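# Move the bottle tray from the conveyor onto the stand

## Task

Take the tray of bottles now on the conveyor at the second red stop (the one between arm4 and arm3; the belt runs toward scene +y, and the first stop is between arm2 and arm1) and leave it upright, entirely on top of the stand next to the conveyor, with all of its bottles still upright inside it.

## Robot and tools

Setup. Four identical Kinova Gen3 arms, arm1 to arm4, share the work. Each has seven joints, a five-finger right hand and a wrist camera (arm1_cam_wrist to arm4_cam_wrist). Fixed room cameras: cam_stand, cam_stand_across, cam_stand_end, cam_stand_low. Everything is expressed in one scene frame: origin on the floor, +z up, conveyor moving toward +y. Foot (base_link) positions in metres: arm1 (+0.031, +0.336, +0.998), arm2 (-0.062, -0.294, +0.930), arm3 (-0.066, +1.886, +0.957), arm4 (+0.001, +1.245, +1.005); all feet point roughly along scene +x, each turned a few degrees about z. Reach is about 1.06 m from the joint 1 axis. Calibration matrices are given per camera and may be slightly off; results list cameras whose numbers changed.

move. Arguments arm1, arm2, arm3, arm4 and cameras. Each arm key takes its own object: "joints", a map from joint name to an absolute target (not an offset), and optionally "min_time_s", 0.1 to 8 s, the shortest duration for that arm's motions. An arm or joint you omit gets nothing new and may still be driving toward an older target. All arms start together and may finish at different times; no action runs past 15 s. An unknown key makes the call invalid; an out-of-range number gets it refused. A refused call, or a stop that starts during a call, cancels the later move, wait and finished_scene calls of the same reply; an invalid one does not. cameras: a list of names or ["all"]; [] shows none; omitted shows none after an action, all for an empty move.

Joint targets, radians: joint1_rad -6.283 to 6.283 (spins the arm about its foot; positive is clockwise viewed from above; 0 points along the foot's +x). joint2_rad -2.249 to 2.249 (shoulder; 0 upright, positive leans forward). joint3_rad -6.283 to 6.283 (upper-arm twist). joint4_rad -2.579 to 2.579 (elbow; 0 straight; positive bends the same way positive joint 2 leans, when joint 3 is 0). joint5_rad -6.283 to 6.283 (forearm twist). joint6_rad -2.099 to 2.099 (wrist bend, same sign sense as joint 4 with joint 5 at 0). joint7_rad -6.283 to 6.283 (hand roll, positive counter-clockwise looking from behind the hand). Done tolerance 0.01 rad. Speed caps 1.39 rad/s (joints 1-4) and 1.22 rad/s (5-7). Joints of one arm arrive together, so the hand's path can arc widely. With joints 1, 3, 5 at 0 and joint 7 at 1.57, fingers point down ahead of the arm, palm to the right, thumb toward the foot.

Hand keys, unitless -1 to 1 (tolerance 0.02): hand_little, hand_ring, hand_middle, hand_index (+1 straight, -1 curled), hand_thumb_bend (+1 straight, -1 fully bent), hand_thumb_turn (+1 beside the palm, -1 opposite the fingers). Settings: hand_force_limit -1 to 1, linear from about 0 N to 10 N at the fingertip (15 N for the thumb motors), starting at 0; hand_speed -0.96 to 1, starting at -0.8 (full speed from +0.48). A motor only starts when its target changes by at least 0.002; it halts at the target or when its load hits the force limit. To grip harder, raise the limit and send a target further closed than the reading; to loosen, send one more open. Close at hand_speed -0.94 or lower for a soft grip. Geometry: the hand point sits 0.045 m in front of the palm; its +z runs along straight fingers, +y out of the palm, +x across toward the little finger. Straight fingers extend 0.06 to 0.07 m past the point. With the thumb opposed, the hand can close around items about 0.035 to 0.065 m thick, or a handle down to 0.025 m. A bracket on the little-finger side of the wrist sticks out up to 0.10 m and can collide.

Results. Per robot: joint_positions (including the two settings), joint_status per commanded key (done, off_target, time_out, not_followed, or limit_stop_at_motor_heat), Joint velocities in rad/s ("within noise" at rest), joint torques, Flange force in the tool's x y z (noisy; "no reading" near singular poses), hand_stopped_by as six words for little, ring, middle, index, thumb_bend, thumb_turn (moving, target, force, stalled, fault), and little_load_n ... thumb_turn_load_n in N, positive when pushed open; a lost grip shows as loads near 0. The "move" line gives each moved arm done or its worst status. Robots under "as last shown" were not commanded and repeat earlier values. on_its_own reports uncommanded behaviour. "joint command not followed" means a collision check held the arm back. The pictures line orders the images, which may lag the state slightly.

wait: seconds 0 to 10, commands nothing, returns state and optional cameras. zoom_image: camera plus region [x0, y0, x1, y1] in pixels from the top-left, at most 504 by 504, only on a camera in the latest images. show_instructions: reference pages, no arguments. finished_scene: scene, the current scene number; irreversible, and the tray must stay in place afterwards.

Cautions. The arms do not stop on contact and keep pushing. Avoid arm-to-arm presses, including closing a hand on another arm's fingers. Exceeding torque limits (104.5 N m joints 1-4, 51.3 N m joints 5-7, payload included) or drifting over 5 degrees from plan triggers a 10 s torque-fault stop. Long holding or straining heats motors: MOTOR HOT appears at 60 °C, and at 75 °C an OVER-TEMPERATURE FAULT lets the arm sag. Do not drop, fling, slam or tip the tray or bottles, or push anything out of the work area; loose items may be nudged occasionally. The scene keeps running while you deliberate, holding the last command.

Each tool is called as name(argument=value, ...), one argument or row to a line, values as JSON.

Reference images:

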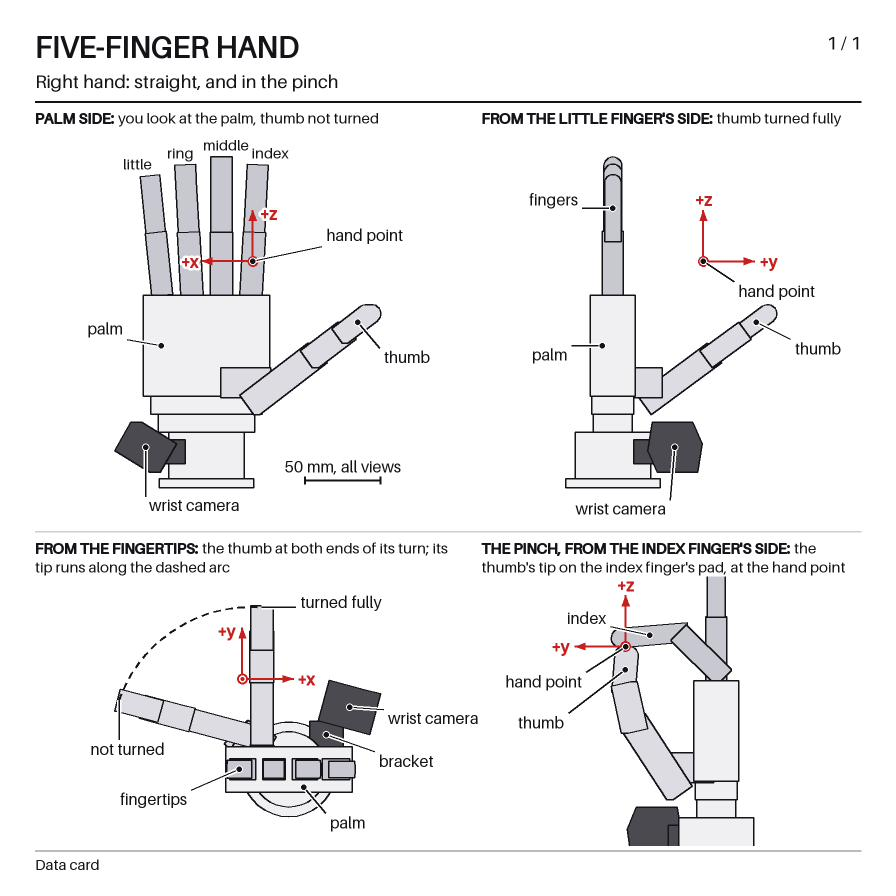

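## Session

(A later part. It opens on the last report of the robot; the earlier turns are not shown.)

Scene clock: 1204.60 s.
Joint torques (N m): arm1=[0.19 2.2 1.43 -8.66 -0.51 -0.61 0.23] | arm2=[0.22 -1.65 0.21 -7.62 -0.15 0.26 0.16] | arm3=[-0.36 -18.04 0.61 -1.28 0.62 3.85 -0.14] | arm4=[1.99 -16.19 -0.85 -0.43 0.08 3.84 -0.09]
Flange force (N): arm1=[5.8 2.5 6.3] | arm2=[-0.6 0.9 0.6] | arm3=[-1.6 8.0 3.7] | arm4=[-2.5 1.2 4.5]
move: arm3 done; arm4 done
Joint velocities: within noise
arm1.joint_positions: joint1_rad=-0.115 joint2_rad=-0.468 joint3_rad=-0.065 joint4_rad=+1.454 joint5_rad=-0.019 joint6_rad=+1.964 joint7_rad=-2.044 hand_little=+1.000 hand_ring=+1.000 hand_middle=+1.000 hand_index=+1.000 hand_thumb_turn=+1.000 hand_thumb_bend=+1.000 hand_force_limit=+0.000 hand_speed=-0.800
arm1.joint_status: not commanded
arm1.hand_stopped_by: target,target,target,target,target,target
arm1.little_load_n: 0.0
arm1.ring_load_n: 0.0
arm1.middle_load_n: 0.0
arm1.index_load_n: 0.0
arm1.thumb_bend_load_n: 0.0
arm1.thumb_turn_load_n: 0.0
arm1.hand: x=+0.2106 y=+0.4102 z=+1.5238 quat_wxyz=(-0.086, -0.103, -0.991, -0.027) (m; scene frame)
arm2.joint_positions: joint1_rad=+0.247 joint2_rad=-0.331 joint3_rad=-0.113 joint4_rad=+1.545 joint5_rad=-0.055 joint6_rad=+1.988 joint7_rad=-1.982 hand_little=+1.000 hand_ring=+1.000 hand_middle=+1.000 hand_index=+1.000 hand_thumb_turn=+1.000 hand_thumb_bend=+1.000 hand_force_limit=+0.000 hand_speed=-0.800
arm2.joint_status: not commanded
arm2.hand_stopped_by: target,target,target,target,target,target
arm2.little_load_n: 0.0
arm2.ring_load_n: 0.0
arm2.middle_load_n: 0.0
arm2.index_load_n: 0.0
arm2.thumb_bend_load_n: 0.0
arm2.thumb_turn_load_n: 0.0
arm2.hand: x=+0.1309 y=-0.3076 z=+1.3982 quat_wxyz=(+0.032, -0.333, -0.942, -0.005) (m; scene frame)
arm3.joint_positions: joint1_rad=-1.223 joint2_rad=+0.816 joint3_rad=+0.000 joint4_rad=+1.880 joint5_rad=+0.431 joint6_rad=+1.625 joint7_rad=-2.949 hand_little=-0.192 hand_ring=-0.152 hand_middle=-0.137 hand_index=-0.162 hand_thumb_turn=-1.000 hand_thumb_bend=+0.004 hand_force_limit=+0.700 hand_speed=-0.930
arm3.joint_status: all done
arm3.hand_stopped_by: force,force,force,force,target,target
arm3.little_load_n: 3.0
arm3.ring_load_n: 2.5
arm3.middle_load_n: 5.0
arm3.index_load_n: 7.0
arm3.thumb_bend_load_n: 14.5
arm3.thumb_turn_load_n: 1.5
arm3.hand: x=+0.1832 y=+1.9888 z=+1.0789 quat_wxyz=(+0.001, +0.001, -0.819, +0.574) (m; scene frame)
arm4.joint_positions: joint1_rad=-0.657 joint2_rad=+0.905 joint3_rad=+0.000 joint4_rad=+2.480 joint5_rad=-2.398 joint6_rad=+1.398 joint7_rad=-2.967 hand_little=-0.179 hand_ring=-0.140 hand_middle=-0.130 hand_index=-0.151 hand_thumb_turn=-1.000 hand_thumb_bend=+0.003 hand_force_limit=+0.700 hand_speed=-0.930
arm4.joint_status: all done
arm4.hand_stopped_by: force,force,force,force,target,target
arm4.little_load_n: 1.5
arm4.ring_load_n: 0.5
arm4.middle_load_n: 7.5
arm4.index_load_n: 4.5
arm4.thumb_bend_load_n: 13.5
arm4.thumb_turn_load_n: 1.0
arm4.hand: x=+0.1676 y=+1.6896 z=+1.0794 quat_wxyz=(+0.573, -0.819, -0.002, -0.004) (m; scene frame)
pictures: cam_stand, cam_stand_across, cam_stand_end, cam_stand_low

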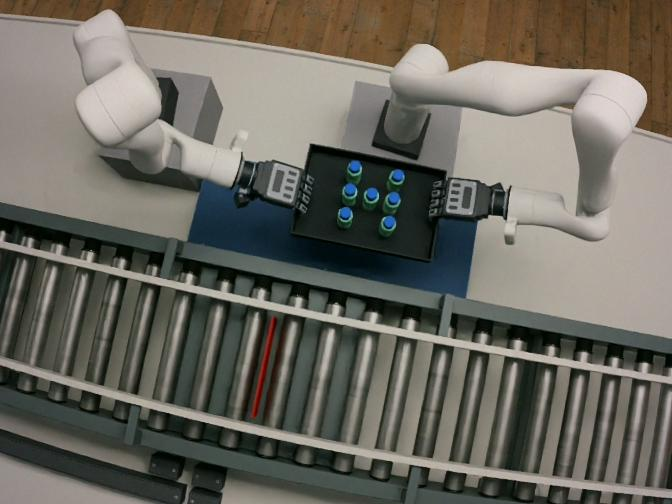

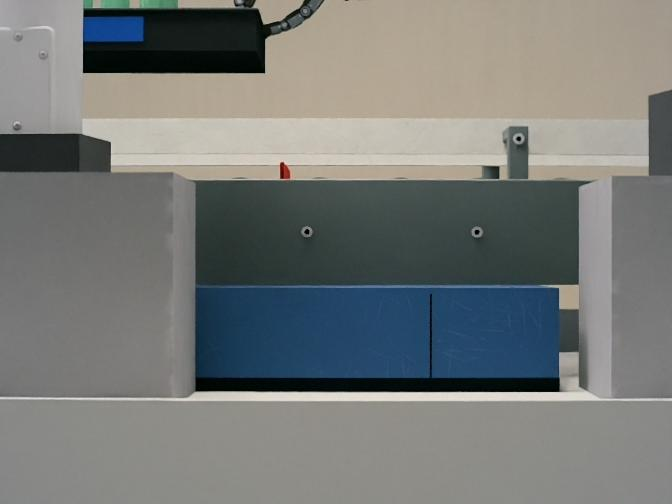

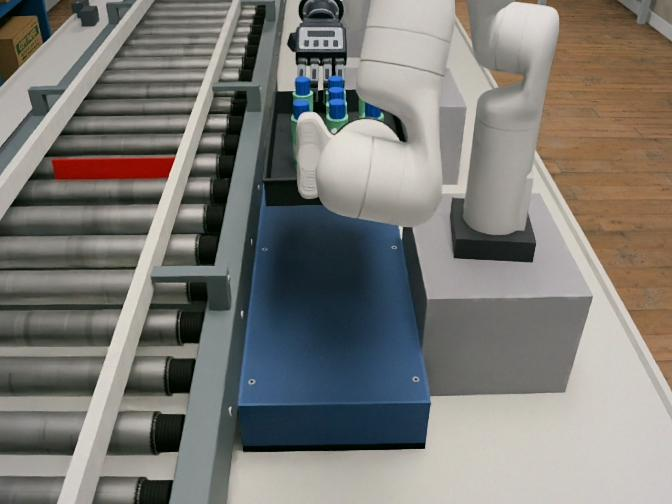

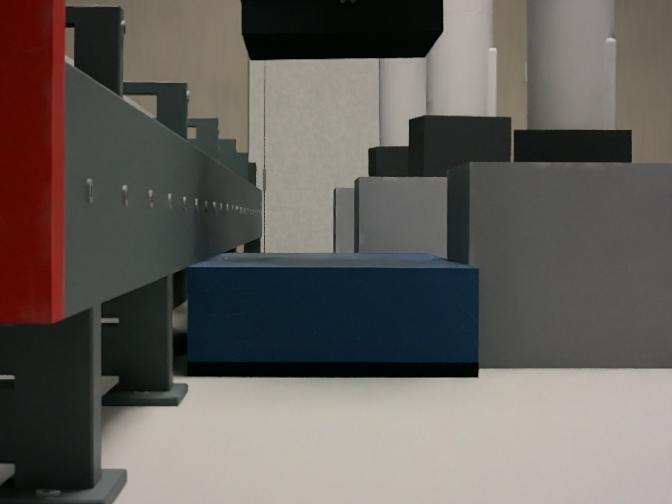

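move(
  arm4={"joints":{"joint1_rad":-0.6585,"joint2_rad":1.0849,"joint4_rad":2.4396,"joint5_rad":-2.4103,"joint6_rad":1.5011,"joint7_rad":-2.8728},"min_time_s":2},
  arm3={"joints":{"joint1_rad":-1.2227,"joint2_rad":0.9315,"joint4_rad":1.8715,"joint5_rad":0.4309,"joint6_rad":1.5279,"joint7_rad":-2.9934},"min_time_s":2},
)

move(
  arm4={"joints":{"joint1_rad":-0.6597,"joint2_rad":1.2467,"joint4_rad":2.3732,"joint5_rad":-2.4135,"joint6_rad":1.5725,"joint7_rad":-2.8096},"min_time_s":2},
  arm3={"joints":{"joint1_rad":-1.2223,"joint2_rad":1.0502,"joint4_rad":1.8435,"joint5_rad":0.4344,"joint6_rad":1.4455,"joint7_rad":-3.0315},"min_time_s":2},
)

move(
  arm4={"joints":{"joint1_rad":-0.6609,"joint2_rad":1.3908,"joint4_rad":2.2857,"joint5_rad":-2.4137,"joint6_rad":1.6152,"joint7_rad":-2.7724},"min_time_s":2},
  arm3={"joints":{"joint1_rad":-1.2219,"joint2_rad":1.1702,"joint4_rad":1.7962,"joint5_rad":0.4398,"joint6_rad":1.3796,"joint7_rad":-3.0625},"min_time_s":2},
  cameras=["cam_stand","cam_stand_end","cam_stand_low"],
)

Scene clock: 1267.63 s.
Joint torques (N m): arm1=[0.15 2.13 1.42 -8.62 -0.52 -0.62 0.22] | arm2=[0.23 -1.64 0.16 -7.55 -0.09 0.21 0.2] | arm3=[-0.54 -18.99 0.62 -0.71 0.46 3.76 -0.12] | arm4=[2.14 -16.72 -0.79 1.28 0.42 3.61 -0.08]
Flange force (N): arm1=[5.6 2.5 6.0] | arm2=[-0.6 0.9 0.2] | arm3=[-1.3 8.0 5.0] | arm4=[-1.9 0.9 5.8]
move: arm3 done; arm4 done
Joint velocities: within noise
arm1, arm2: as last shown
arm2.middle_load_n: 0.5
arm3.joint_positions: joint1_rad=-1.223 joint2_rad=+0.931 joint3_rad=+0.000 joint4_rad=+1.871 joint5_rad=+0.431 joint6_rad=+1.528 joint7_rad=-2.993 hand_little=-0.192 hand_ring=-0.152 hand_middle=-0.137 hand_index=-0.162 hand_thumb_turn=-1.000 hand_thumb_bend=+0.004 hand_force_limit=+0.700 hand_speed=-0.930
arm3.joint_status: all done
arm3.hand_stopped_by: force,force,force,force,target,target
arm3.little_load_n: 3.5
arm3.ring_load_n: 2.5
arm3.middle_load_n: 5.0
arm3.index_load_n: 7.0
arm3.thumb_bend_load_n: 14.5
arm3.thumb_turn_load_n: 1.5
arm3.hand: x=+0.1833 y=+1.9888 z=+1.0289 quat_wxyz=(+0.001, +0.001, -0.819, +0.574) (m; scene frame)
arm4.joint_positions: joint1_rad=-0.659 joint2_rad=+1.085 joint3_rad=+0.000 joint4_rad=+2.440 joint5_rad=-2.410 joint6_rad=+1.501 joint7_rad=-2.873 hand_little=-0.179 hand_ring=-0.140 hand_middle=-0.130 hand_index=-0.151 hand_thumb_turn=-1.000 hand_thumb_bend=+0.003 hand_force_limit=+0.700 hand_speed=-0.930
arm4.joint_status: all done
arm4.hand_stopped_by: force,force,force,force,target,target
arm4.little_load_n: 1.5
arm4.ring_load_n: 0.5
arm4.middle_load_n: 7.5
arm4.index_load_n: 4.5
arm4.thumb_bend_load_n: 13.5
arm4.thumb_turn_load_n: 1.5
arm4.hand: x=+0.1677 y=+1.6895 z=+1.0294 quat_wxyz=(+0.573, -0.819, -0.002, -0.004) (m; scene frame)
pictures: none

Scene clock: 1269.93 s.
Joint torques (N m): arm1=[0.17 2.17 1.42 -8.61 -0.53 -0.61 0.2] | arm2=[0.23 -1.67 0.21 -7.61 -0.09 0.26 0.18] | arm3=[-0.75 -19.86 0.48 -0.17 0.31 3.59 -0.15] | arm4=[2.3 -16.94 -0.72 2.43 0.62 3.43 -0.06]
Flange force (N): arm1=[5.6 2.4 6.0] | arm2=[-0.6 1.0 0.5] | arm3=[-1.4 7.7 5.9] | arm4=[-1.5 0.7 6.8]
move: arm3 done; arm4 done
Joint velocities: within noise
arm1, arm2: as last shown
arm2.middle_load_n: 0.0
arm2.thumb_bend_load_n: -0.5
arm3.joint_positions: joint1_rad=-1.222 joint2_rad=+1.050 joint3_rad=+0.000 joint4_rad=+1.843 joint5_rad=+0.434 joint6_rad=+1.446 joint7_rad=-3.031 hand_little=-0.192 hand_ring=-0.152 hand_middle=-0.137 hand_index=-0.162 hand_thumb_turn=-1.000 hand_thumb_bend=+0.004 hand_force_limit=+0.700 hand_speed=-0.930
arm3.joint_status: all done
arm3.hand_stopped_by: force,force,force,force,target,target
arm3.little_load_n: 3.5
arm3.ring_load_n: 2.5
arm3.middle_load_n: 5.0
arm3.index_load_n: 7.0
arm3.thumb_bend_load_n: 14.0
arm3.thumb_turn_load_n: 1.5
arm3.hand: x=+0.1833 y=+1.9887 z=+0.9789 quat_wxyz=(+0.002, +0.001, -0.819, +0.574) (m; scene frame)
arm4.joint_positions: joint1_rad=-0.660 joint2_rad=+1.247 joint3_rad=+0.000 joint4_rad=+2.373 joint5_rad=-2.414 joint6_rad=+1.572 joint7_rad=-2.810 hand_little=-0.179 hand_ring=-0.140 hand_middle=-0.130 hand_index=-0.150 hand_thumb_turn=-1.000 hand_thumb_bend=+0.003 hand_force_limit=+0.700 hand_speed=-0.930
arm4.joint_status: all done
arm4.hand_stopped_by: force,force,force,force,target,target
arm4.little_load_n: 1.0
arm4.ring_load_n: 0.5
arm4.middle_load_n: 8.0
arm4.index_load_n: 5.5
arm4.thumb_bend_load_n: 13.0
arm4.thumb_turn_load_n: 1.0
arm4.hand: x=+0.1676 y=+1.6893 z=+0.9794 quat_wxyz=(+0.573, -0.820, -0.002, -0.004) (m; scene frame)
pictures: none

Scene clock: 1272.23 s.
Joint torques (N m): arm1=[0.15 2.16 1.42 -8.62 -0.51 -0.6 0.22] | arm2=[0.25 -1.73 0.24 -7.55 -0.1 0.26 0.19] | arm3=[-0.87 -20.73 0.51 0.26 0.27 3.55 -0.12] | arm4=[2.3 -16.94 -0.65 3.09 0.76 3.3 -0.07]
Flange force (N): arm1=[5.7 2.5 6.1] | arm2=[-0.7 1.2 0.2] | arm3=[-1.1 7.7 6.9] | arm4=[-1.2 0.8 7.2]
move: arm3 done; arm4 done
Joint velocities: within noise
arm1, arm2: as last shown
arm2.thumb_bend_load_n: 0.0
arm3.joint_positions: joint1_rad=-1.222 joint2_rad=+1.170 joint3_rad=+0.000 joint4_rad=+1.796 joint5_rad=+0.440 joint6_rad=+1.380 joint7_rad=-3.063 hand_little=-0.192 hand_ring=-0.152 hand_middle=-0.137 hand_index=-0.162 hand_thumb_turn=-1.000 hand_thumb_bend=+0.004 hand_force_limit=+0.700 hand_speed=-0.930
arm3.joint_status: all done
arm3.hand_stopped_by: force,force,force,force,target,target
arm3.little_load_n: 3.5
arm3.ring_load_n: 2.5
arm3.middle_load_n: 5.5
arm3.index_load_n: 7.5
arm3.thumb_bend_load_n: 14.0
arm3.thumb_turn_load_n: 2.0
arm3.hand: x=+0.1833 y=+1.9887 z=+0.9289 quat_wxyz=(+0.001, +0.001, -0.819, +0.574) (m; scene frame)
arm4.joint_positions: joint1_rad=-0.661 joint2_rad=+1.391 joint3_rad=+0.000 joint4_rad=+2.286 joint5_rad=-2.414 joint6_rad=+1.615 joint7_rad=-2.772 hand_little=-0.179 hand_ring=-0.140 hand_middle=-0.130 hand_index=-0.150 hand_thumb_turn=-1.000 hand_thumb_bend=+0.003 hand_force_limit=+0.700 hand_speed=-0.930
arm4.joint_status: all done
arm4.hand_stopped_by: force,force,force,force,target,target
arm4.little_load_n: 1.0
arm4.ring_load_n: 0.5
arm4.middle_load_n: 8.5
arm4.index_load_n: 6.0
arm4.thumb_bend_load_n: 13.0
arm4.thumb_turn_load_n: 1.0
arm4.hand: x=+0.1676 y=+1.6892 z=+0.9295 quat_wxyz=(+0.573, -0.819, -0.002, -0.004) (m; scene frame)
pictures: cam_stand, cam_stand_end, cam_stand_low

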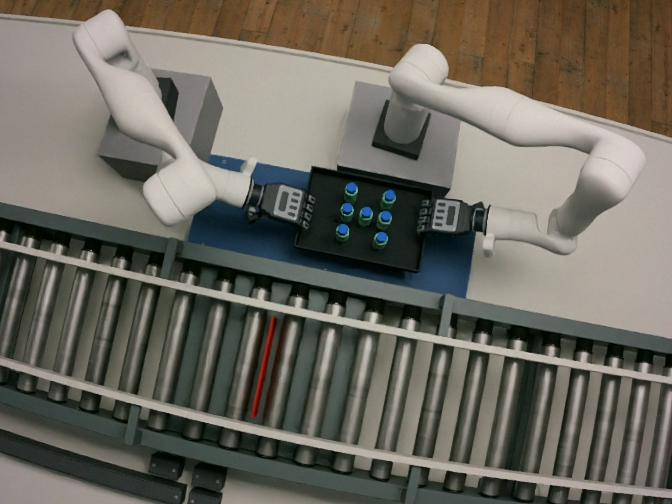

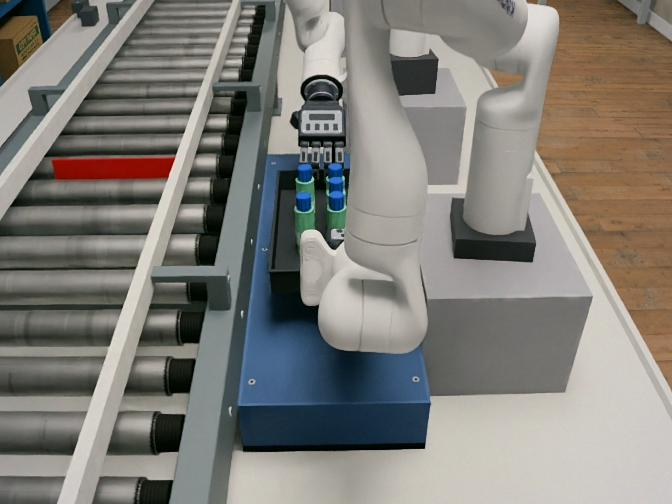

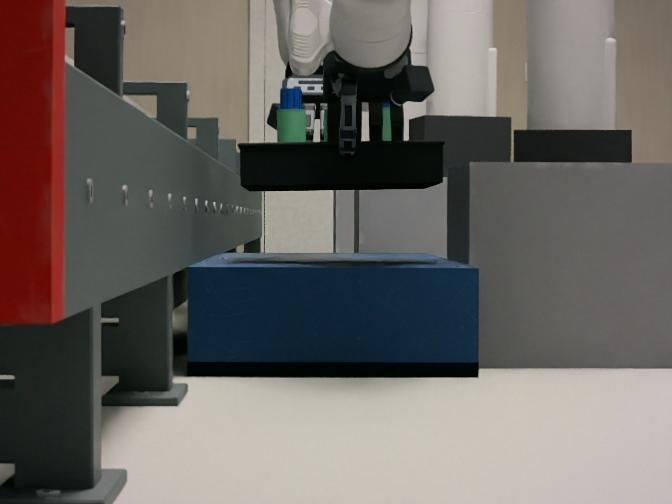

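move(
  arm4={"joints":{"joint1_rad":-0.6619,"joint2_rad":1.4952,"joint4_rad":2.2033,"joint5_rad":-2.4138,"joint6_rad":1.6319,"joint7_rad":-2.7581},"min_time_s":2},
  arm3={"joints":{"joint1_rad":-1.2216,"joint2_rad":1.2661,"joint4_rad":1.7449,"joint5_rad":0.4442,"joint6_rad":1.3392,"joint7_rad":-3.0820},"min_time_s":2},
)

move(
  arm4={"joints":{"joint1_rad":-0.6624,"joint2_rad":1.5446,"joint4_rad":2.1585,"joint5_rad":-2.4140,"joint6_rad":1.6356,"joint7_rad":-2.7552},"min_time_s":1.5},
  arm3={"joints":{"joint1_rad":-1.2214,"joint2_rad":1.3138,"joint4_rad":1.7149,"joint5_rad":0.4462,"joint6_rad":1.3232,"joint7_rad":-3.0899},"min_time_s":1.5},
  cameras=["cam_stand","cam_stand_end","cam_stand_low"],
)

zoom_image(
  camera="cam_stand_low",
  region=[180, 120, 500, 300],
)

Scene clock: 1294.43 s.
Joint torques (N m): arm1=[0.15 2.15 1.43 -8.62 -0.51 -0.62 0.22] | arm2=[0.31 -1.7 0.16 -7.54 -0.11 0.27 0.15] | arm3=[-0.99 -21.27 0.54 0.6 0.24 3.47 -0.15] | arm4=[2.3 -16.81 -0.48 3.39 0.81 3.21 -0.07]
Flange force (N): arm1=[5.7 2.5 6.0] | arm2=[-0.8 0.8 0.3] | arm3=[-1.1 7.7 7.2] | arm4=[-1.2 0.7 7.6]
move: arm3 done; arm4 done
Joint velocities: within noise
arm1, arm2: as last shown
arm3.joint_positions: joint1_rad=-1.222 joint2_rad=+1.266 joint3_rad=+0.000 joint4_rad=+1.745 joint5_rad=+0.444 joint6_rad=+1.339 joint7_rad=-3.082 hand_little=-0.192 hand_ring=-0.152 hand_middle=-0.137 hand_index=-0.162 hand_thumb_turn=-1.000 hand_thumb_bend=+0.004 hand_force_limit=+0.700 hand_speed=-0.930
arm3.joint_status: all done
arm3.hand_stopped_by: force,force,force,force,target,target
arm3.little_load_n: 3.0
arm3.ring_load_n: 2.5
arm3.middle_load_n: 5.5
arm3.index_load_n: 8.0
arm3.thumb_bend_load_n: 13.5
arm3.thumb_turn_load_n: 1.5
arm3.hand: x=+0.1834 y=+1.9887 z=+0.8889 quat_wxyz=(+0.001, +0.001, -0.819, +0.574) (m; scene frame)
arm4.joint_positions: joint1_rad=-0.662 joint2_rad=+1.495 joint3_rad=+0.000 joint4_rad=+2.203 joint5_rad=-2.414 joint6_rad=+1.632 joint7_rad=-2.758 hand_little=-0.179 hand_ring=-0.140 hand_middle=-0.130 hand_index=-0.150 hand_thumb_turn=-1.000 hand_thumb_bend=+0.003 hand_force_limit=+0.700 hand_speed=-0.930
arm4.joint_status: all done
arm4.hand_stopped_by: force,force,force,force,target,target
arm4.little_load_n: 1.0
arm4.ring_load_n: 0.5
arm4.middle_load_n: 8.5
arm4.index_load_n: 6.5
arm4.thumb_bend_load_n: 13.0
arm4.thumb_turn_load_n: 1.0
arm4.hand: x=+0.1675 y=+1.6891 z=+0.8895 quat_wxyz=(+0.573, -0.819, -0.002, -0.004) (m; scene frame)
pictures: none

Scene clock: 1296.23 s.
Joint torques (N m): arm1=[0.17 2.16 1.47 -8.64 -0.53 -0.6 0.22] | arm2=[0.31 -1.71 0.24 -7.6 -0.11 0.26 0.18] | arm3=[-0.99 -21.5 0.47 0.68 0.25 3.44 -0.11] | arm4=[2.29 -16.75 -0.5 3.53 0.84 3.17 -0.05]
Flange force (N): arm1=[5.7 2.6 6.2] | arm2=[-0.7 1.1 0.4] | arm3=[-1.0 7.5 7.4] | arm4=[-1.0 0.9 7.7]
move: arm3 done; arm4 done
Joint velocities: within noise
arm1, arm2: as last shown
arm2.middle_load_n: 0.5
arm3.joint_positions: joint1_rad=-1.221 joint2_rad=+1.314 joint3_rad=+0.000 joint4_rad=+1.715 joint5_rad=+0.446 joint6_rad=+1.323 joint7_rad=-3.090 hand_little=-0.192 hand_ring=-0.152 hand_middle=-0.137 hand_index=-0.162 hand_thumb_turn=-1.000 hand_thumb_bend=+0.004 hand_force_limit=+0.700 hand_speed=-0.930
arm3.joint_status: all done
arm3.hand_stopped_by: force,force,force,force,target,target
arm3.little_load_n: 3.0
arm3.ring_load_n: 2.5
arm3.middle_load_n: 5.5
arm3.index_load_n: 8.0
arm3.thumb_bend_load_n: 13.5
arm3.thumb_turn_load_n: 1.5
arm3.hand: x=+0.1834 y=+1.9887 z=+0.8689 quat_wxyz=(+0.001, +0.001, -0.819, +0.574) (m; scene frame)
arm4.joint_positions: joint1_rad=-0.662 joint2_rad=+1.545 joint3_rad=+0.000 joint4_rad=+2.159 joint5_rad=-2.414 joint6_rad=+1.636 joint7_rad=-2.755 hand_little=-0.179 hand_ring=-0.140 hand_middle=-0.130 hand_index=-0.150 hand_thumb_turn=-1.000 hand_thumb_bend=+0.003 hand_force_limit=+0.700 hand_speed=-0.930
arm4.joint_status: all done
arm4.hand_stopped_by: force,force,force,force,target,target
arm4.little_load_n: 1.0
arm4.ring_load_n: 0.5
arm4.middle_load_n: 8.5
arm4.index_load_n: 6.5
arm4.thumb_bend_load_n: 13.0
arm4.thumb_turn_load_n: 1.5
arm4.hand: x=+0.1675 y=+1.6891 z=+0.8695 quat_wxyz=(+0.573, -0.819, -0.002, -0.004) (m; scene frame)
pictures: cam_stand, cam_stand_end, cam_stand_low

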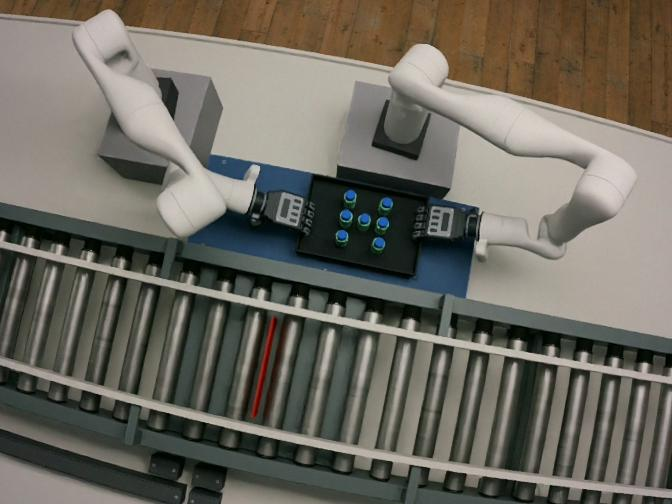

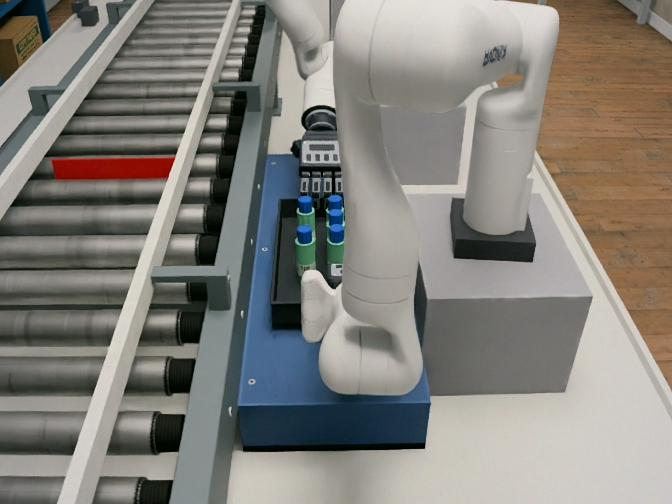

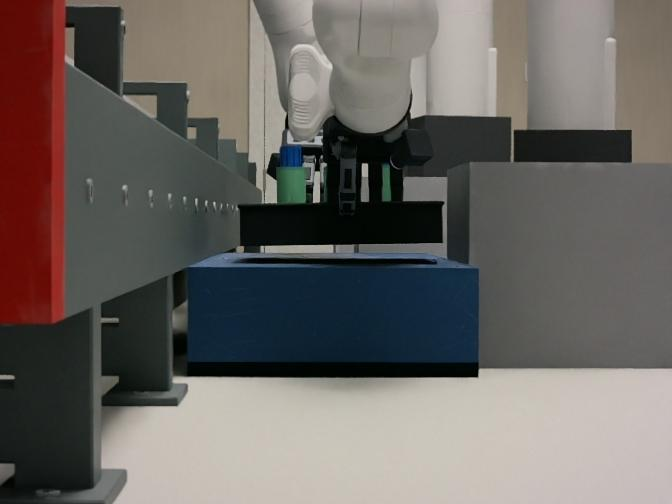

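Scaled by 1.575 from the camera's 672x504 image, which has a finer 960x720 frame.

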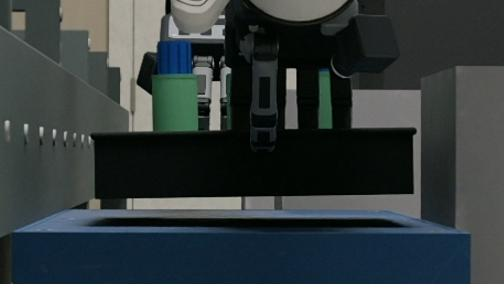

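move(
  arm4={"joints":{"joint1_rad":-0.6628,"joint2_rad":1.5806,"joint4_rad":2.1233,"joint5_rad":-2.4141,"joint6_rad":1.6360,"joint7_rad":-2.7551},"min_time_s":1.5},
  arm3={"joints":{"joint1_rad":-1.2213,"joint2_rad":1.3496,"joint4_rad":1.6905,"joint5_rad":0.4476,"joint6_rad":1.3132,"joint7_rad":-3.0949},"min_time_s":1.5},
  cameras=["cam_stand_low"],
)

zoom_image(
  camera="cam_stand_low",
  region=[180, 120, 500, 300],
)

move(
  arm4={"joints":{"joint1_rad":-0.6629,"joint2_rad":1.5923,"joint4_rad":2.1113,"joint5_rad":-2.4142,"joint6_rad":1.6361,"joint7_rad":-2.7551},"min_time_s":1.5},
  arm3={"joints":{"joint1_rad":-1.2212,"joint2_rad":1.3615,"joint4_rad":1.6820,"joint5_rad":0.4481,"joint6_rad":1.3099,"joint7_rad":-3.0965},"min_time_s":1.5},
  cameras=["cam_stand_low"],
)

zoom_image(
  camera="cam_stand_low",
  region=[180, 120, 500, 300],
)

Scene clock: 1319.77 s.
Joint torques (N m): arm1=[0.17 2.17 1.42 -8.66 -0.55 -0.62 0.22] | arm2=[0.24 -1.76 0.19 -7.59 -0.12 0.19 0.12] | arm3=[-0.93 -21.56 0.64 0.95 0.26 3.53 -0.12] | arm4=[2.19 -16.73 -0.63 3.42 0.91 3.24 -0.1]
Flange force (N): arm1=[5.7 2.4 6.2] | arm2=[-0.8 0.8 0.2] | arm3=[-0.9 7.8 7.2] | arm4=[-1.0 0.9 7.4]
move: arm3 done; arm4 done
Joint velocities: within noise
arm1, arm2: as last shown
arm2.middle_load_n: 0.0
arm3.joint_positions: joint1_rad=-1.221 joint2_rad=+1.350 joint3_rad=+0.000 joint4_rad=+1.690 joint5_rad=+0.448 joint6_rad=+1.313 joint7_rad=-3.095 hand_little=-0.192 hand_ring=-0.152 hand_middle=-0.137 hand_index=-0.162 hand_thumb_turn=-1.000 hand_thumb_bend=+0.004 hand_force_limit=+0.700 hand_speed=-0.930
arm3.joint_status: all done
arm3.hand_stopped_by: force,force,force,force,target,target
arm3.little_load_n: 3.0
arm3.ring_load_n: 2.5
arm3.middle_load_n: 5.5
arm3.index_load_n: 8.0
arm3.thumb_bend_load_n: 13.5
arm3.thumb_turn_load_n: 2.0
arm3.hand: x=+0.1834 y=+1.9887 z=+0.8539 quat_wxyz=(+0.001, +0.001, -0.819, +0.574) (m; scene frame)
arm4.joint_positions: joint1_rad=-0.663 joint2_rad=+1.581 joint3_rad=+0.000 joint4_rad=+2.123 joint5_rad=-2.414 joint6_rad=+1.636 joint7_rad=-2.755 hand_little=-0.179 hand_ring=-0.140 hand_middle=-0.130 hand_index=-0.150 hand_thumb_turn=-1.000 hand_thumb_bend=+0.003 hand_force_limit=+0.700 hand_speed=-0.930
arm4.joint_status: all done
arm4.hand_stopped_by: force,force,force,force,target,target
arm4.little_load_n: 0.5
arm4.ring_load_n: 0.5
arm4.middle_load_n: 9.0
arm4.index_load_n: 6.5
arm4.thumb_bend_load_n: 13.0
arm4.thumb_turn_load_n: 1.5
arm4.hand: x=+0.1674 y=+1.6890 z=+0.8544 quat_wxyz=(+0.573, -0.820, -0.002, -0.004) (m; scene frame)
pictures: cam_stand_low

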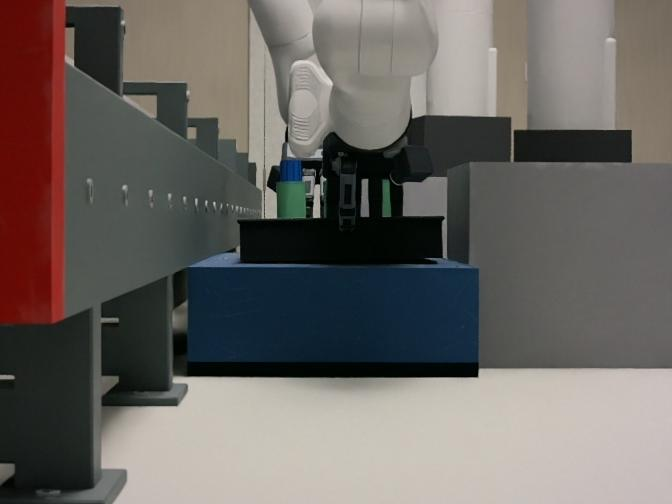

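Scaled by 1.575 from the camera's 672x504 image, which has a finer 960x720 frame.

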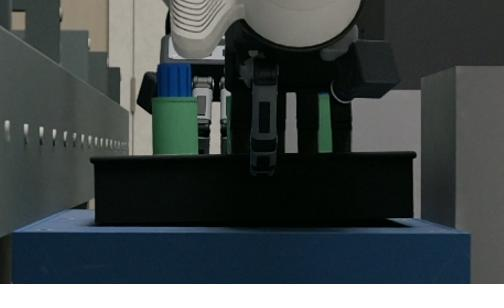

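Scene clock: 1321.57 s.
Joint torques (N m): arm1=[0.16 2.18 1.41 -8.64 -0.51 -0.6 0.23] | arm2=[0.26 -1.67 0.18 -7.61 -0.1 0.25 0.11] | arm3=[1.48 -15.03 0.6 1.04 0.34 0.22 -0.01] | arm4=[0.12 -11.58 -0.05 -1.08 -1.46 -0.33 0.23]
Flange force (N): arm1=[5.7 2.4 6.2] | arm2=[-0.7 0.7 0.5] | arm3=[0.5 -5.4 -7.7] | arm4=[-2.7 -15.7 -14.8]
move: arm3 done; arm4 done
Joint velocities: within noise
arm1, arm2: as last shown
arm3.joint_positions: joint1_rad=-1.221 joint2_rad=+1.361 joint3_rad=+0.000 joint4_rad=+1.682 joint5_rad=+0.448 joint6_rad=+1.310 joint7_rad=-3.096 hand_little=-0.192 hand_ring=-0.152 hand_middle=-0.137 hand_index=-0.162 hand_thumb_turn=-1.000 hand_thumb_bend=+0.004 hand_force_limit=+0.700 hand_speed=-0.930
arm3.joint_status: all done
arm3.hand_stopped_by: force,force,force,force,target,target
arm3.little_load_n: 2.0
arm3.ring_load_n: 1.5
arm3.middle_load_n: 5.0
arm3.index_load_n: 7.5
arm3.thumb_bend_load_n: 9.5
arm3.thumb_turn_load_n: 0.5
arm3.hand: x=+0.1834 y=+1.9887 z=+0.8489 quat_wxyz=(+0.001, +0.001, -0.819, +0.574) (m; scene frame)
arm4.joint_positions: joint1_rad=-0.663 joint2_rad=+1.592 joint3_rad=+0.000 joint4_rad=+2.111 joint5_rad=-2.414 joint6_rad=+1.636 joint7_rad=-2.755 hand_little=-0.179 hand_ring=-0.140 hand_middle=-0.130 hand_index=-0.150 hand_thumb_turn=-1.000 hand_thumb_bend=+0.000 hand_force_limit=+0.700 hand_speed=-0.930
arm4.joint_status: all done
arm4.hand_stopped_by: force,force,force,force,target,target
arm4.little_load_n: 1.0
arm4.ring_load_n: 0.5
arm4.middle_load_n: 8.0
arm4.index_load_n: 7.0
arm4.thumb_bend_load_n: 1.0
arm4.thumb_turn_load_n: 1.0
arm4.hand: x=+0.1675 y=+1.6891 z=+0.8496 quat_wxyz=(+0.573, -0.819, -0.003, -0.004) (m; scene frame)
pictures: cam_stand_low

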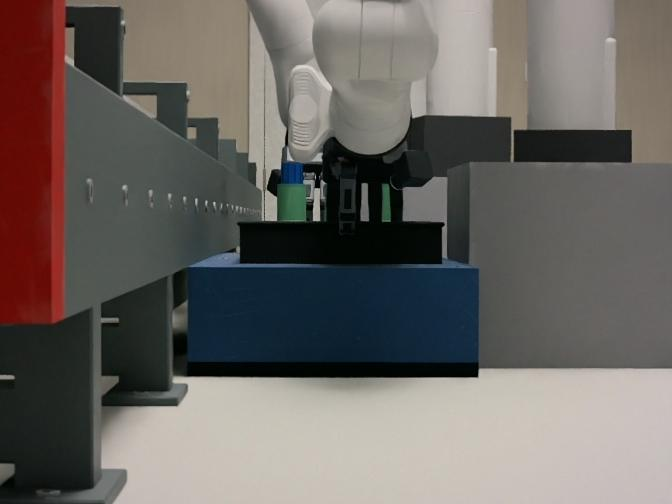

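Scaled by 1.575 from the camera's 672x504 image, which has a finer 960x720 frame.

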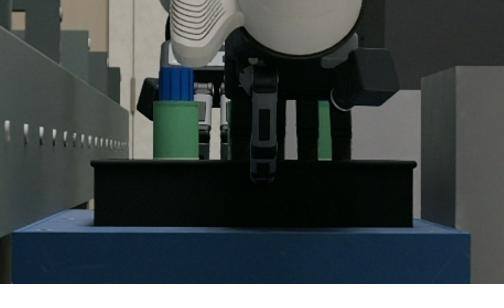

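move(
  arm4={"joints":{"hand_speed":-0.6,"hand_index":0.2,"hand_middle":0.2,"hand_ring":0.2,"hand_little":0.2}},
  arm3={"joints":{"hand_speed":-0.6,"hand_index":0.2,"hand_middle":0.2,"hand_ring":0.2,"hand_little":0.2}},
  cameras=["cam_stand","arm3_cam_wrist","arm4_cam_wrist"],
)

Scene clock: 1329.93 s.
Joint torques (N m): arm1=[0.12 2.13 1.39 -8.62 -0.52 -0.62 0.21] | arm2=[0.22 -1.65 0.26 -7.6 -0.09 0.22 0.14] | arm3=[2.51 -14.93 3.01 5.04 0.43 3.46 -0.12] | arm4=[0.73 -16.84 -2.12 0.15 0.39 3.09 -0.01]
Flange force (N): arm1=[5.6 2.4 6.0] | arm2=[-0.5 1.0 0.4] | arm3=[0.4 4.3 -9.5] | arm4=[-1.9 -2.8 -4.8]
move: arm3 done; arm4 done
Joint velocities: within noise
arm1.joint_positions: joint1_rad=-0.115 joint2_rad=-0.468 joint3_rad=-0.065 joint4_rad=+1.454 joint5_rad=-0.019 joint6_rad=+1.964 joint7_rad=-2.044 hand_little=+1.000 hand_ring=+1.000 hand_middle=+1.000 hand_index=+1.000 hand_thumb_turn=+1.000 hand_thumb_bend=+1.000 hand_force_limit=+0.000 hand_speed=-0.800
arm1.joint_status: not commanded
arm1.hand_stopped_by: target,target,target,target,target,target
arm1.little_load_n: 0.0
arm1.ring_load_n: 0.0
arm1.middle_load_n: 0.0
arm1.index_load_n: 0.0
arm1.thumb_bend_load_n: 0.0
arm1.thumb_turn_load_n: 0.0
arm1.hand: x=+0.2106 y=+0.4102 z=+1.5238 quat_wxyz=(-0.086, -0.103, -0.991, -0.027) (m; scene frame)
arm2.joint_positions: joint1_rad=+0.247 joint2_rad=-0.331 joint3_rad=-0.113 joint4_rad=+1.545 joint5_rad=-0.055 joint6_rad=+1.988 joint7_rad=-1.982 hand_little=+1.000 hand_ring=+1.000 hand_middle=+1.000 hand_index=+1.000 hand_thumb_turn=+1.000 hand_thumb_bend=+1.000 hand_force_limit=+0.000 hand_speed=-0.800
arm2.joint_status: not commanded
arm2.hand_stopped_by: target,target,target,target,target,target
arm2.little_load_n: 0.0
arm2.ring_load_n: 0.0
arm2.middle_load_n: -0.5
arm2.index_load_n: 0.0
arm2.thumb_bend_load_n: 0.0
arm2.thumb_turn_load_n: 0.0
arm2.hand: x=+0.1309 y=-0.3076 z=+1.3982 quat_wxyz=(+0.032, -0.333, -0.942, -0.005) (m; scene frame)
arm3.joint_positions: joint1_rad=-1.221 joint2_rad=+1.362 joint3_rad=+0.000 joint4_rad=+1.682 joint5_rad=+0.448 joint6_rad=+1.310 joint7_rad=-3.096 hand_little=+0.200 hand_ring=+0.200 hand_middle=+0.200 hand_index=+0.200 hand_thumb_turn=-1.000 hand_thumb_bend=+0.001 hand_force_limit=+0.700 hand_speed=-0.600
arm3.joint_status: all done
arm3.hand_stopped_by: target,target,target,target,target,target
arm3.little_load_n: 0.0
arm3.ring_load_n: 0.0
arm3.middle_load_n: 0.0
arm3.index_load_n: 0.0
arm3.thumb_bend_load_n: 4.0
arm3.thumb_turn_load_n: -0.5
arm3.hand: x=+0.1834 y=+1.9886 z=+0.8489 quat_wxyz=(+0.001, +0.001, -0.819, +0.574) (m; scene frame)
arm4.joint_positions: joint1_rad=-0.663 joint2_rad=+1.592 joint3_rad=+0.000 joint4_rad=+2.111 joint5_rad=-2.414 joint6_rad=+1.636 joint7_rad=-2.755 hand_little=+0.200 hand_ring=+0.200 hand_middle=+0.200 hand_index=+0.200 hand_thumb_turn=-1.000 hand_thumb_bend=+0.001 hand_force_limit=+0.700 hand_speed=-0.600
arm4.joint_status: all done
arm4.hand_stopped_by: target,target,target,target,target,target
arm4.little_load_n: 0.0
arm4.ring_load_n: 0.0
arm4.middle_load_n: 0.0
arm4.index_load_n: 0.0
arm4.thumb_bend_load_n: 3.0
arm4.thumb_turn_load_n: 1.0
arm4.hand: x=+0.1675 y=+1.6891 z=+0.8495 quat_wxyz=(+0.573, -0.819, -0.003, -0.004) (m; scene frame)
pictures: arm3_cam_wrist, arm4_cam_wrist, cam_stand
camera_calibration:
arm3_cam_wrist: T_world_to_cam=[[-0.225843, 0.364087, -0.903568, 0.0840327], [0.836791, 0.547403, 0.0114203, -1.25483], [0.498774, -0.753519, -0.428292, 1.88468], [0, 0, 0, 1]] pos_world=[0.12898, 2.07644, 0.897452]
arm4_cam_wrist: T_world_to_cam=[[0.279749, -0.279933, -0.918356, 1.20706], [-0.824992, -0.559336, -0.080812, 1.15409], [-0.491048, 0.780244, -0.387416, -0.795008], [0, 0, 0, 1]] pos_world=[0.224051, 1.60372, 0.893779]

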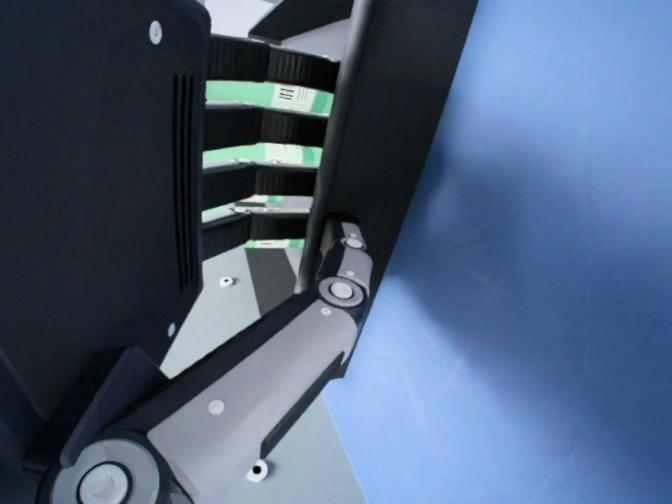

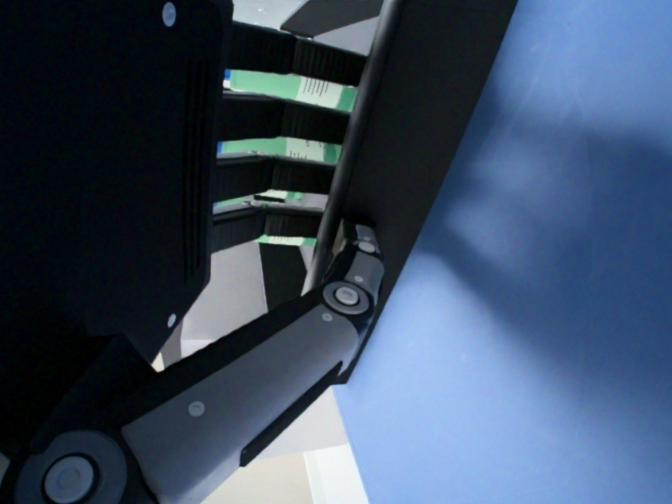

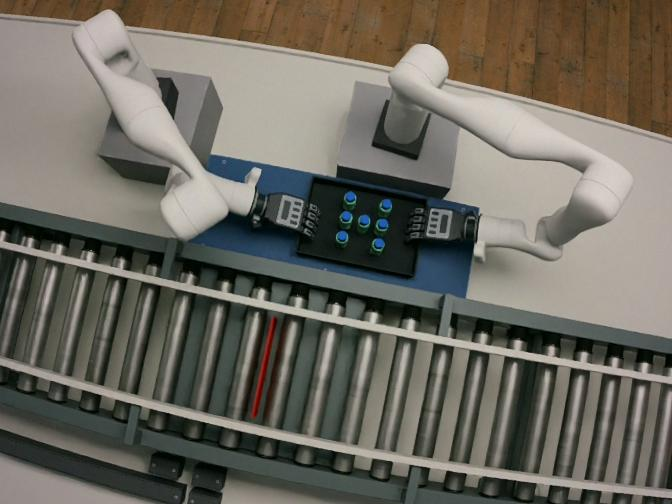

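move(
  arm4={"joints":{"joint1_rad":-0.6538,"joint2_rad":1.5951,"joint4_rad":2.1156,"joint5_rad":-2.4062,"joint6_rad":1.6382,"joint7_rad":-2.7468},"min_time_s":1},
  arm3={"joints":{"joint1_rad":-1.2246,"joint2_rad":1.3623,"joint4_rad":1.6731,"joint5_rad":0.4438,"joint6_rad":1.3174,"joint7_rad":-3.0931},"min_time_s":1},
)

move(
  arm4={"joints":{"joint1_rad":-0.6609,"joint2_rad":1.3908,"joint4_rad":2.2857,"joint5_rad":-2.4137,"joint6_rad":1.6152,"joint7_rad":-2.7724},"min_time_s":2},
  arm3={"joints":{"joint1_rad":-1.2219,"joint2_rad":1.1702,"joint4_rad":1.7962,"joint5_rad":0.4398,"joint6_rad":1.3796,"joint7_rad":-3.0625},"min_time_s":2},
  cameras=["cam_stand","cam_stand_low"],
)

Scene clock: 1373.90 s.
Joint torques (N m): arm1=[0.15 2.14 1.44 -8.64 -0.51 -0.61 0.22] | arm2=[0.21 -1.69 0.14 -7.65 -0.08 0.22 0.17] | arm3=[0.33 -18.35 0.97 1.71 0.36 2.54 -0.02] | arm4=[1.04 -15.26 -1.2 2.07 0.64 2.34 -0.06]
Flange force (N): arm1=[5.7 2.6 6.1] | arm2=[-0.6 0.8 0.5] | arm3=[-0.3 3.0 -0.3] | arm4=[-0.6 -3.6 0.0]
move: arm3 done; arm4 done
Joint velocities: within noise
arm1, arm2: as last shown
arm2.middle_load_n: 0.0
arm3.joint_positions: joint1_rad=-1.225 joint2_rad=+1.362 joint3_rad=+0.000 joint4_rad=+1.673 joint5_rad=+0.444 joint6_rad=+1.317 joint7_rad=-3.093 hand_little=+0.200 hand_ring=+0.200 hand_middle=+0.200 hand_index=+0.200 hand_thumb_turn=-1.000 hand_thumb_bend=+0.000 hand_force_limit=+0.700 hand_speed=-0.600
arm3.joint_status: all done
arm3.hand_stopped_by: target,target,target,target,target,target
arm3.little_load_n: 0.0
arm3.ring_load_n: 0.0
arm3.middle_load_n: 0.0
arm3.index_load_n: -0.5
arm3.thumb_bend_load_n: 0.0
arm3.thumb_turn_load_n: 0.0
arm3.hand: x=+0.1832 y=+1.9918 z=+0.8488 quat_wxyz=(+0.001, +0.001, -0.819, +0.574) (m; scene frame)
arm4.joint_positions: joint1_rad=-0.654 joint2_rad=+1.595 joint3_rad=+0.000 joint4_rad=+2.116 joint5_rad=-2.406 joint6_rad=+1.638 joint7_rad=-2.747 hand_little=+0.200 hand_ring=+0.200 hand_middle=+0.200 hand_index=+0.200 hand_thumb_turn=-1.000 hand_thumb_bend=+0.000 hand_force_limit=+0.700 hand_speed=-0.600
arm4.joint_status: all done
arm4.hand_stopped_by: target,target,target,target,target,target
arm4.little_load_n: 0.0
arm4.ring_load_n: 0.0
arm4.middle_load_n: 0.0
arm4.index_load_n: 0.0
arm4.thumb_bend_load_n: 0.0
arm4.thumb_turn_load_n: 0.0
arm4.hand: x=+0.1677 y=+1.6860 z=+0.8496 quat_wxyz=(+0.573, -0.819, -0.002, -0.004) (m; scene frame)
pictures: none

Scene clock: 1376.23 s.
Joint torques (N m): arm1=[0.17 2.12 1.42 -8.65 -0.54 -0.59 0.22] | arm2=[0.2 -1.72 0.21 -7.57 -0.15 0.24 0.15] | arm3=[0.29 -17.81 0.86 1.17 0.45 2.55 -0.03] | arm4=[1.01 -15.18 -1.16 1.78 0.56 2.38 -0.09]
Flange force (N): arm1=[5.6 2.5 6.2] | arm2=[-0.8 0.9 0.2] | arm3=[-0.4 2.9 -0.6] | arm4=[-0.7 -3.8 -0.2]
move: arm3 done; arm4 done
Joint velocities: within noise
arm1, arm2: as last shown
arm2.ring_load_n: -0.5
arm3.joint_positions: joint1_rad=-1.222 joint2_rad=+1.170 joint3_rad=+0.000 joint4_rad=+1.796 joint5_rad=+0.440 joint6_rad=+1.380 joint7_rad=-3.063 hand_little=+0.200 hand_ring=+0.200 hand_middle=+0.200 hand_index=+0.200 hand_thumb_turn=-1.000 hand_thumb_bend=+0.000 hand_force_limit=+0.700 hand_speed=-0.600
arm3.joint_status: all done
arm3.hand_stopped_by: target,target,target,target,target,target
arm3.little_load_n: 0.0
arm3.ring_load_n: 0.0
arm3.middle_load_n: 0.0
arm3.index_load_n: 0.0
arm3.thumb_bend_load_n: 0.0
arm3.thumb_turn_load_n: 0.0
arm3.hand: x=+0.1833 y=+1.9887 z=+0.9289 quat_wxyz=(+0.002, +0.001, -0.819, +0.574) (m; scene frame)
arm4.joint_positions: joint1_rad=-0.661 joint2_rad=+1.391 joint3_rad=+0.000 joint4_rad=+2.286 joint5_rad=-2.414 joint6_rad=+1.615 joint7_rad=-2.772 hand_little=+0.200 hand_ring=+0.200 hand_middle=+0.200 hand_index=+0.200 hand_thumb_turn=-1.000 hand_thumb_bend=+0.000 hand_force_limit=+0.700 hand_speed=-0.600
arm4.joint_status: all done
arm4.hand_stopped_by: target,target,target,target,target,target
arm4.little_load_n: 0.0
arm4.ring_load_n: 0.0
arm4.middle_load_n: 0.0
arm4.index_load_n: 0.0
arm4.thumb_bend_load_n: 0.0
arm4.thumb_turn_load_n: 0.0
arm4.hand: x=+0.1676 y=+1.6892 z=+0.9294 quat_wxyz=(+0.573, -0.819, -0.002, -0.004) (m; scene frame)
pictures: cam_stand, cam_stand_low

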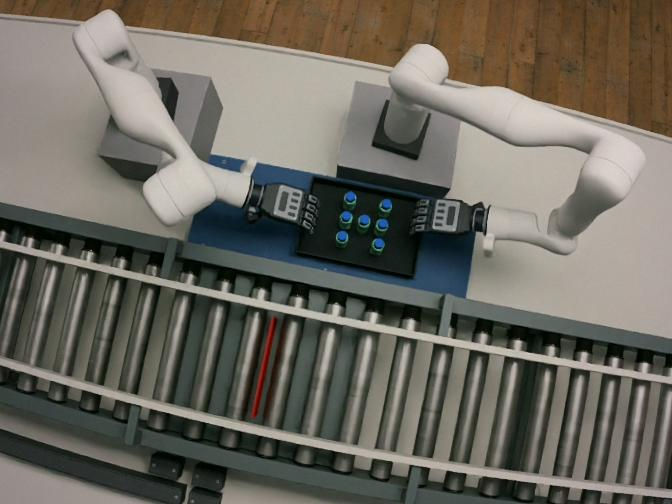

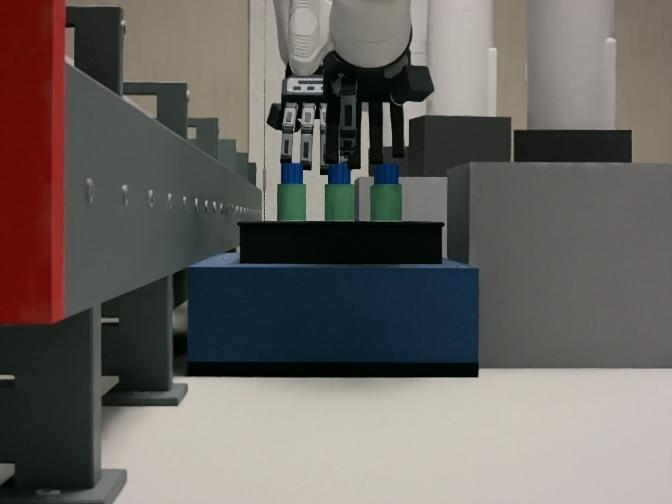

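finished_scene(
  scene=1,
)

The scene is finished: the task was done.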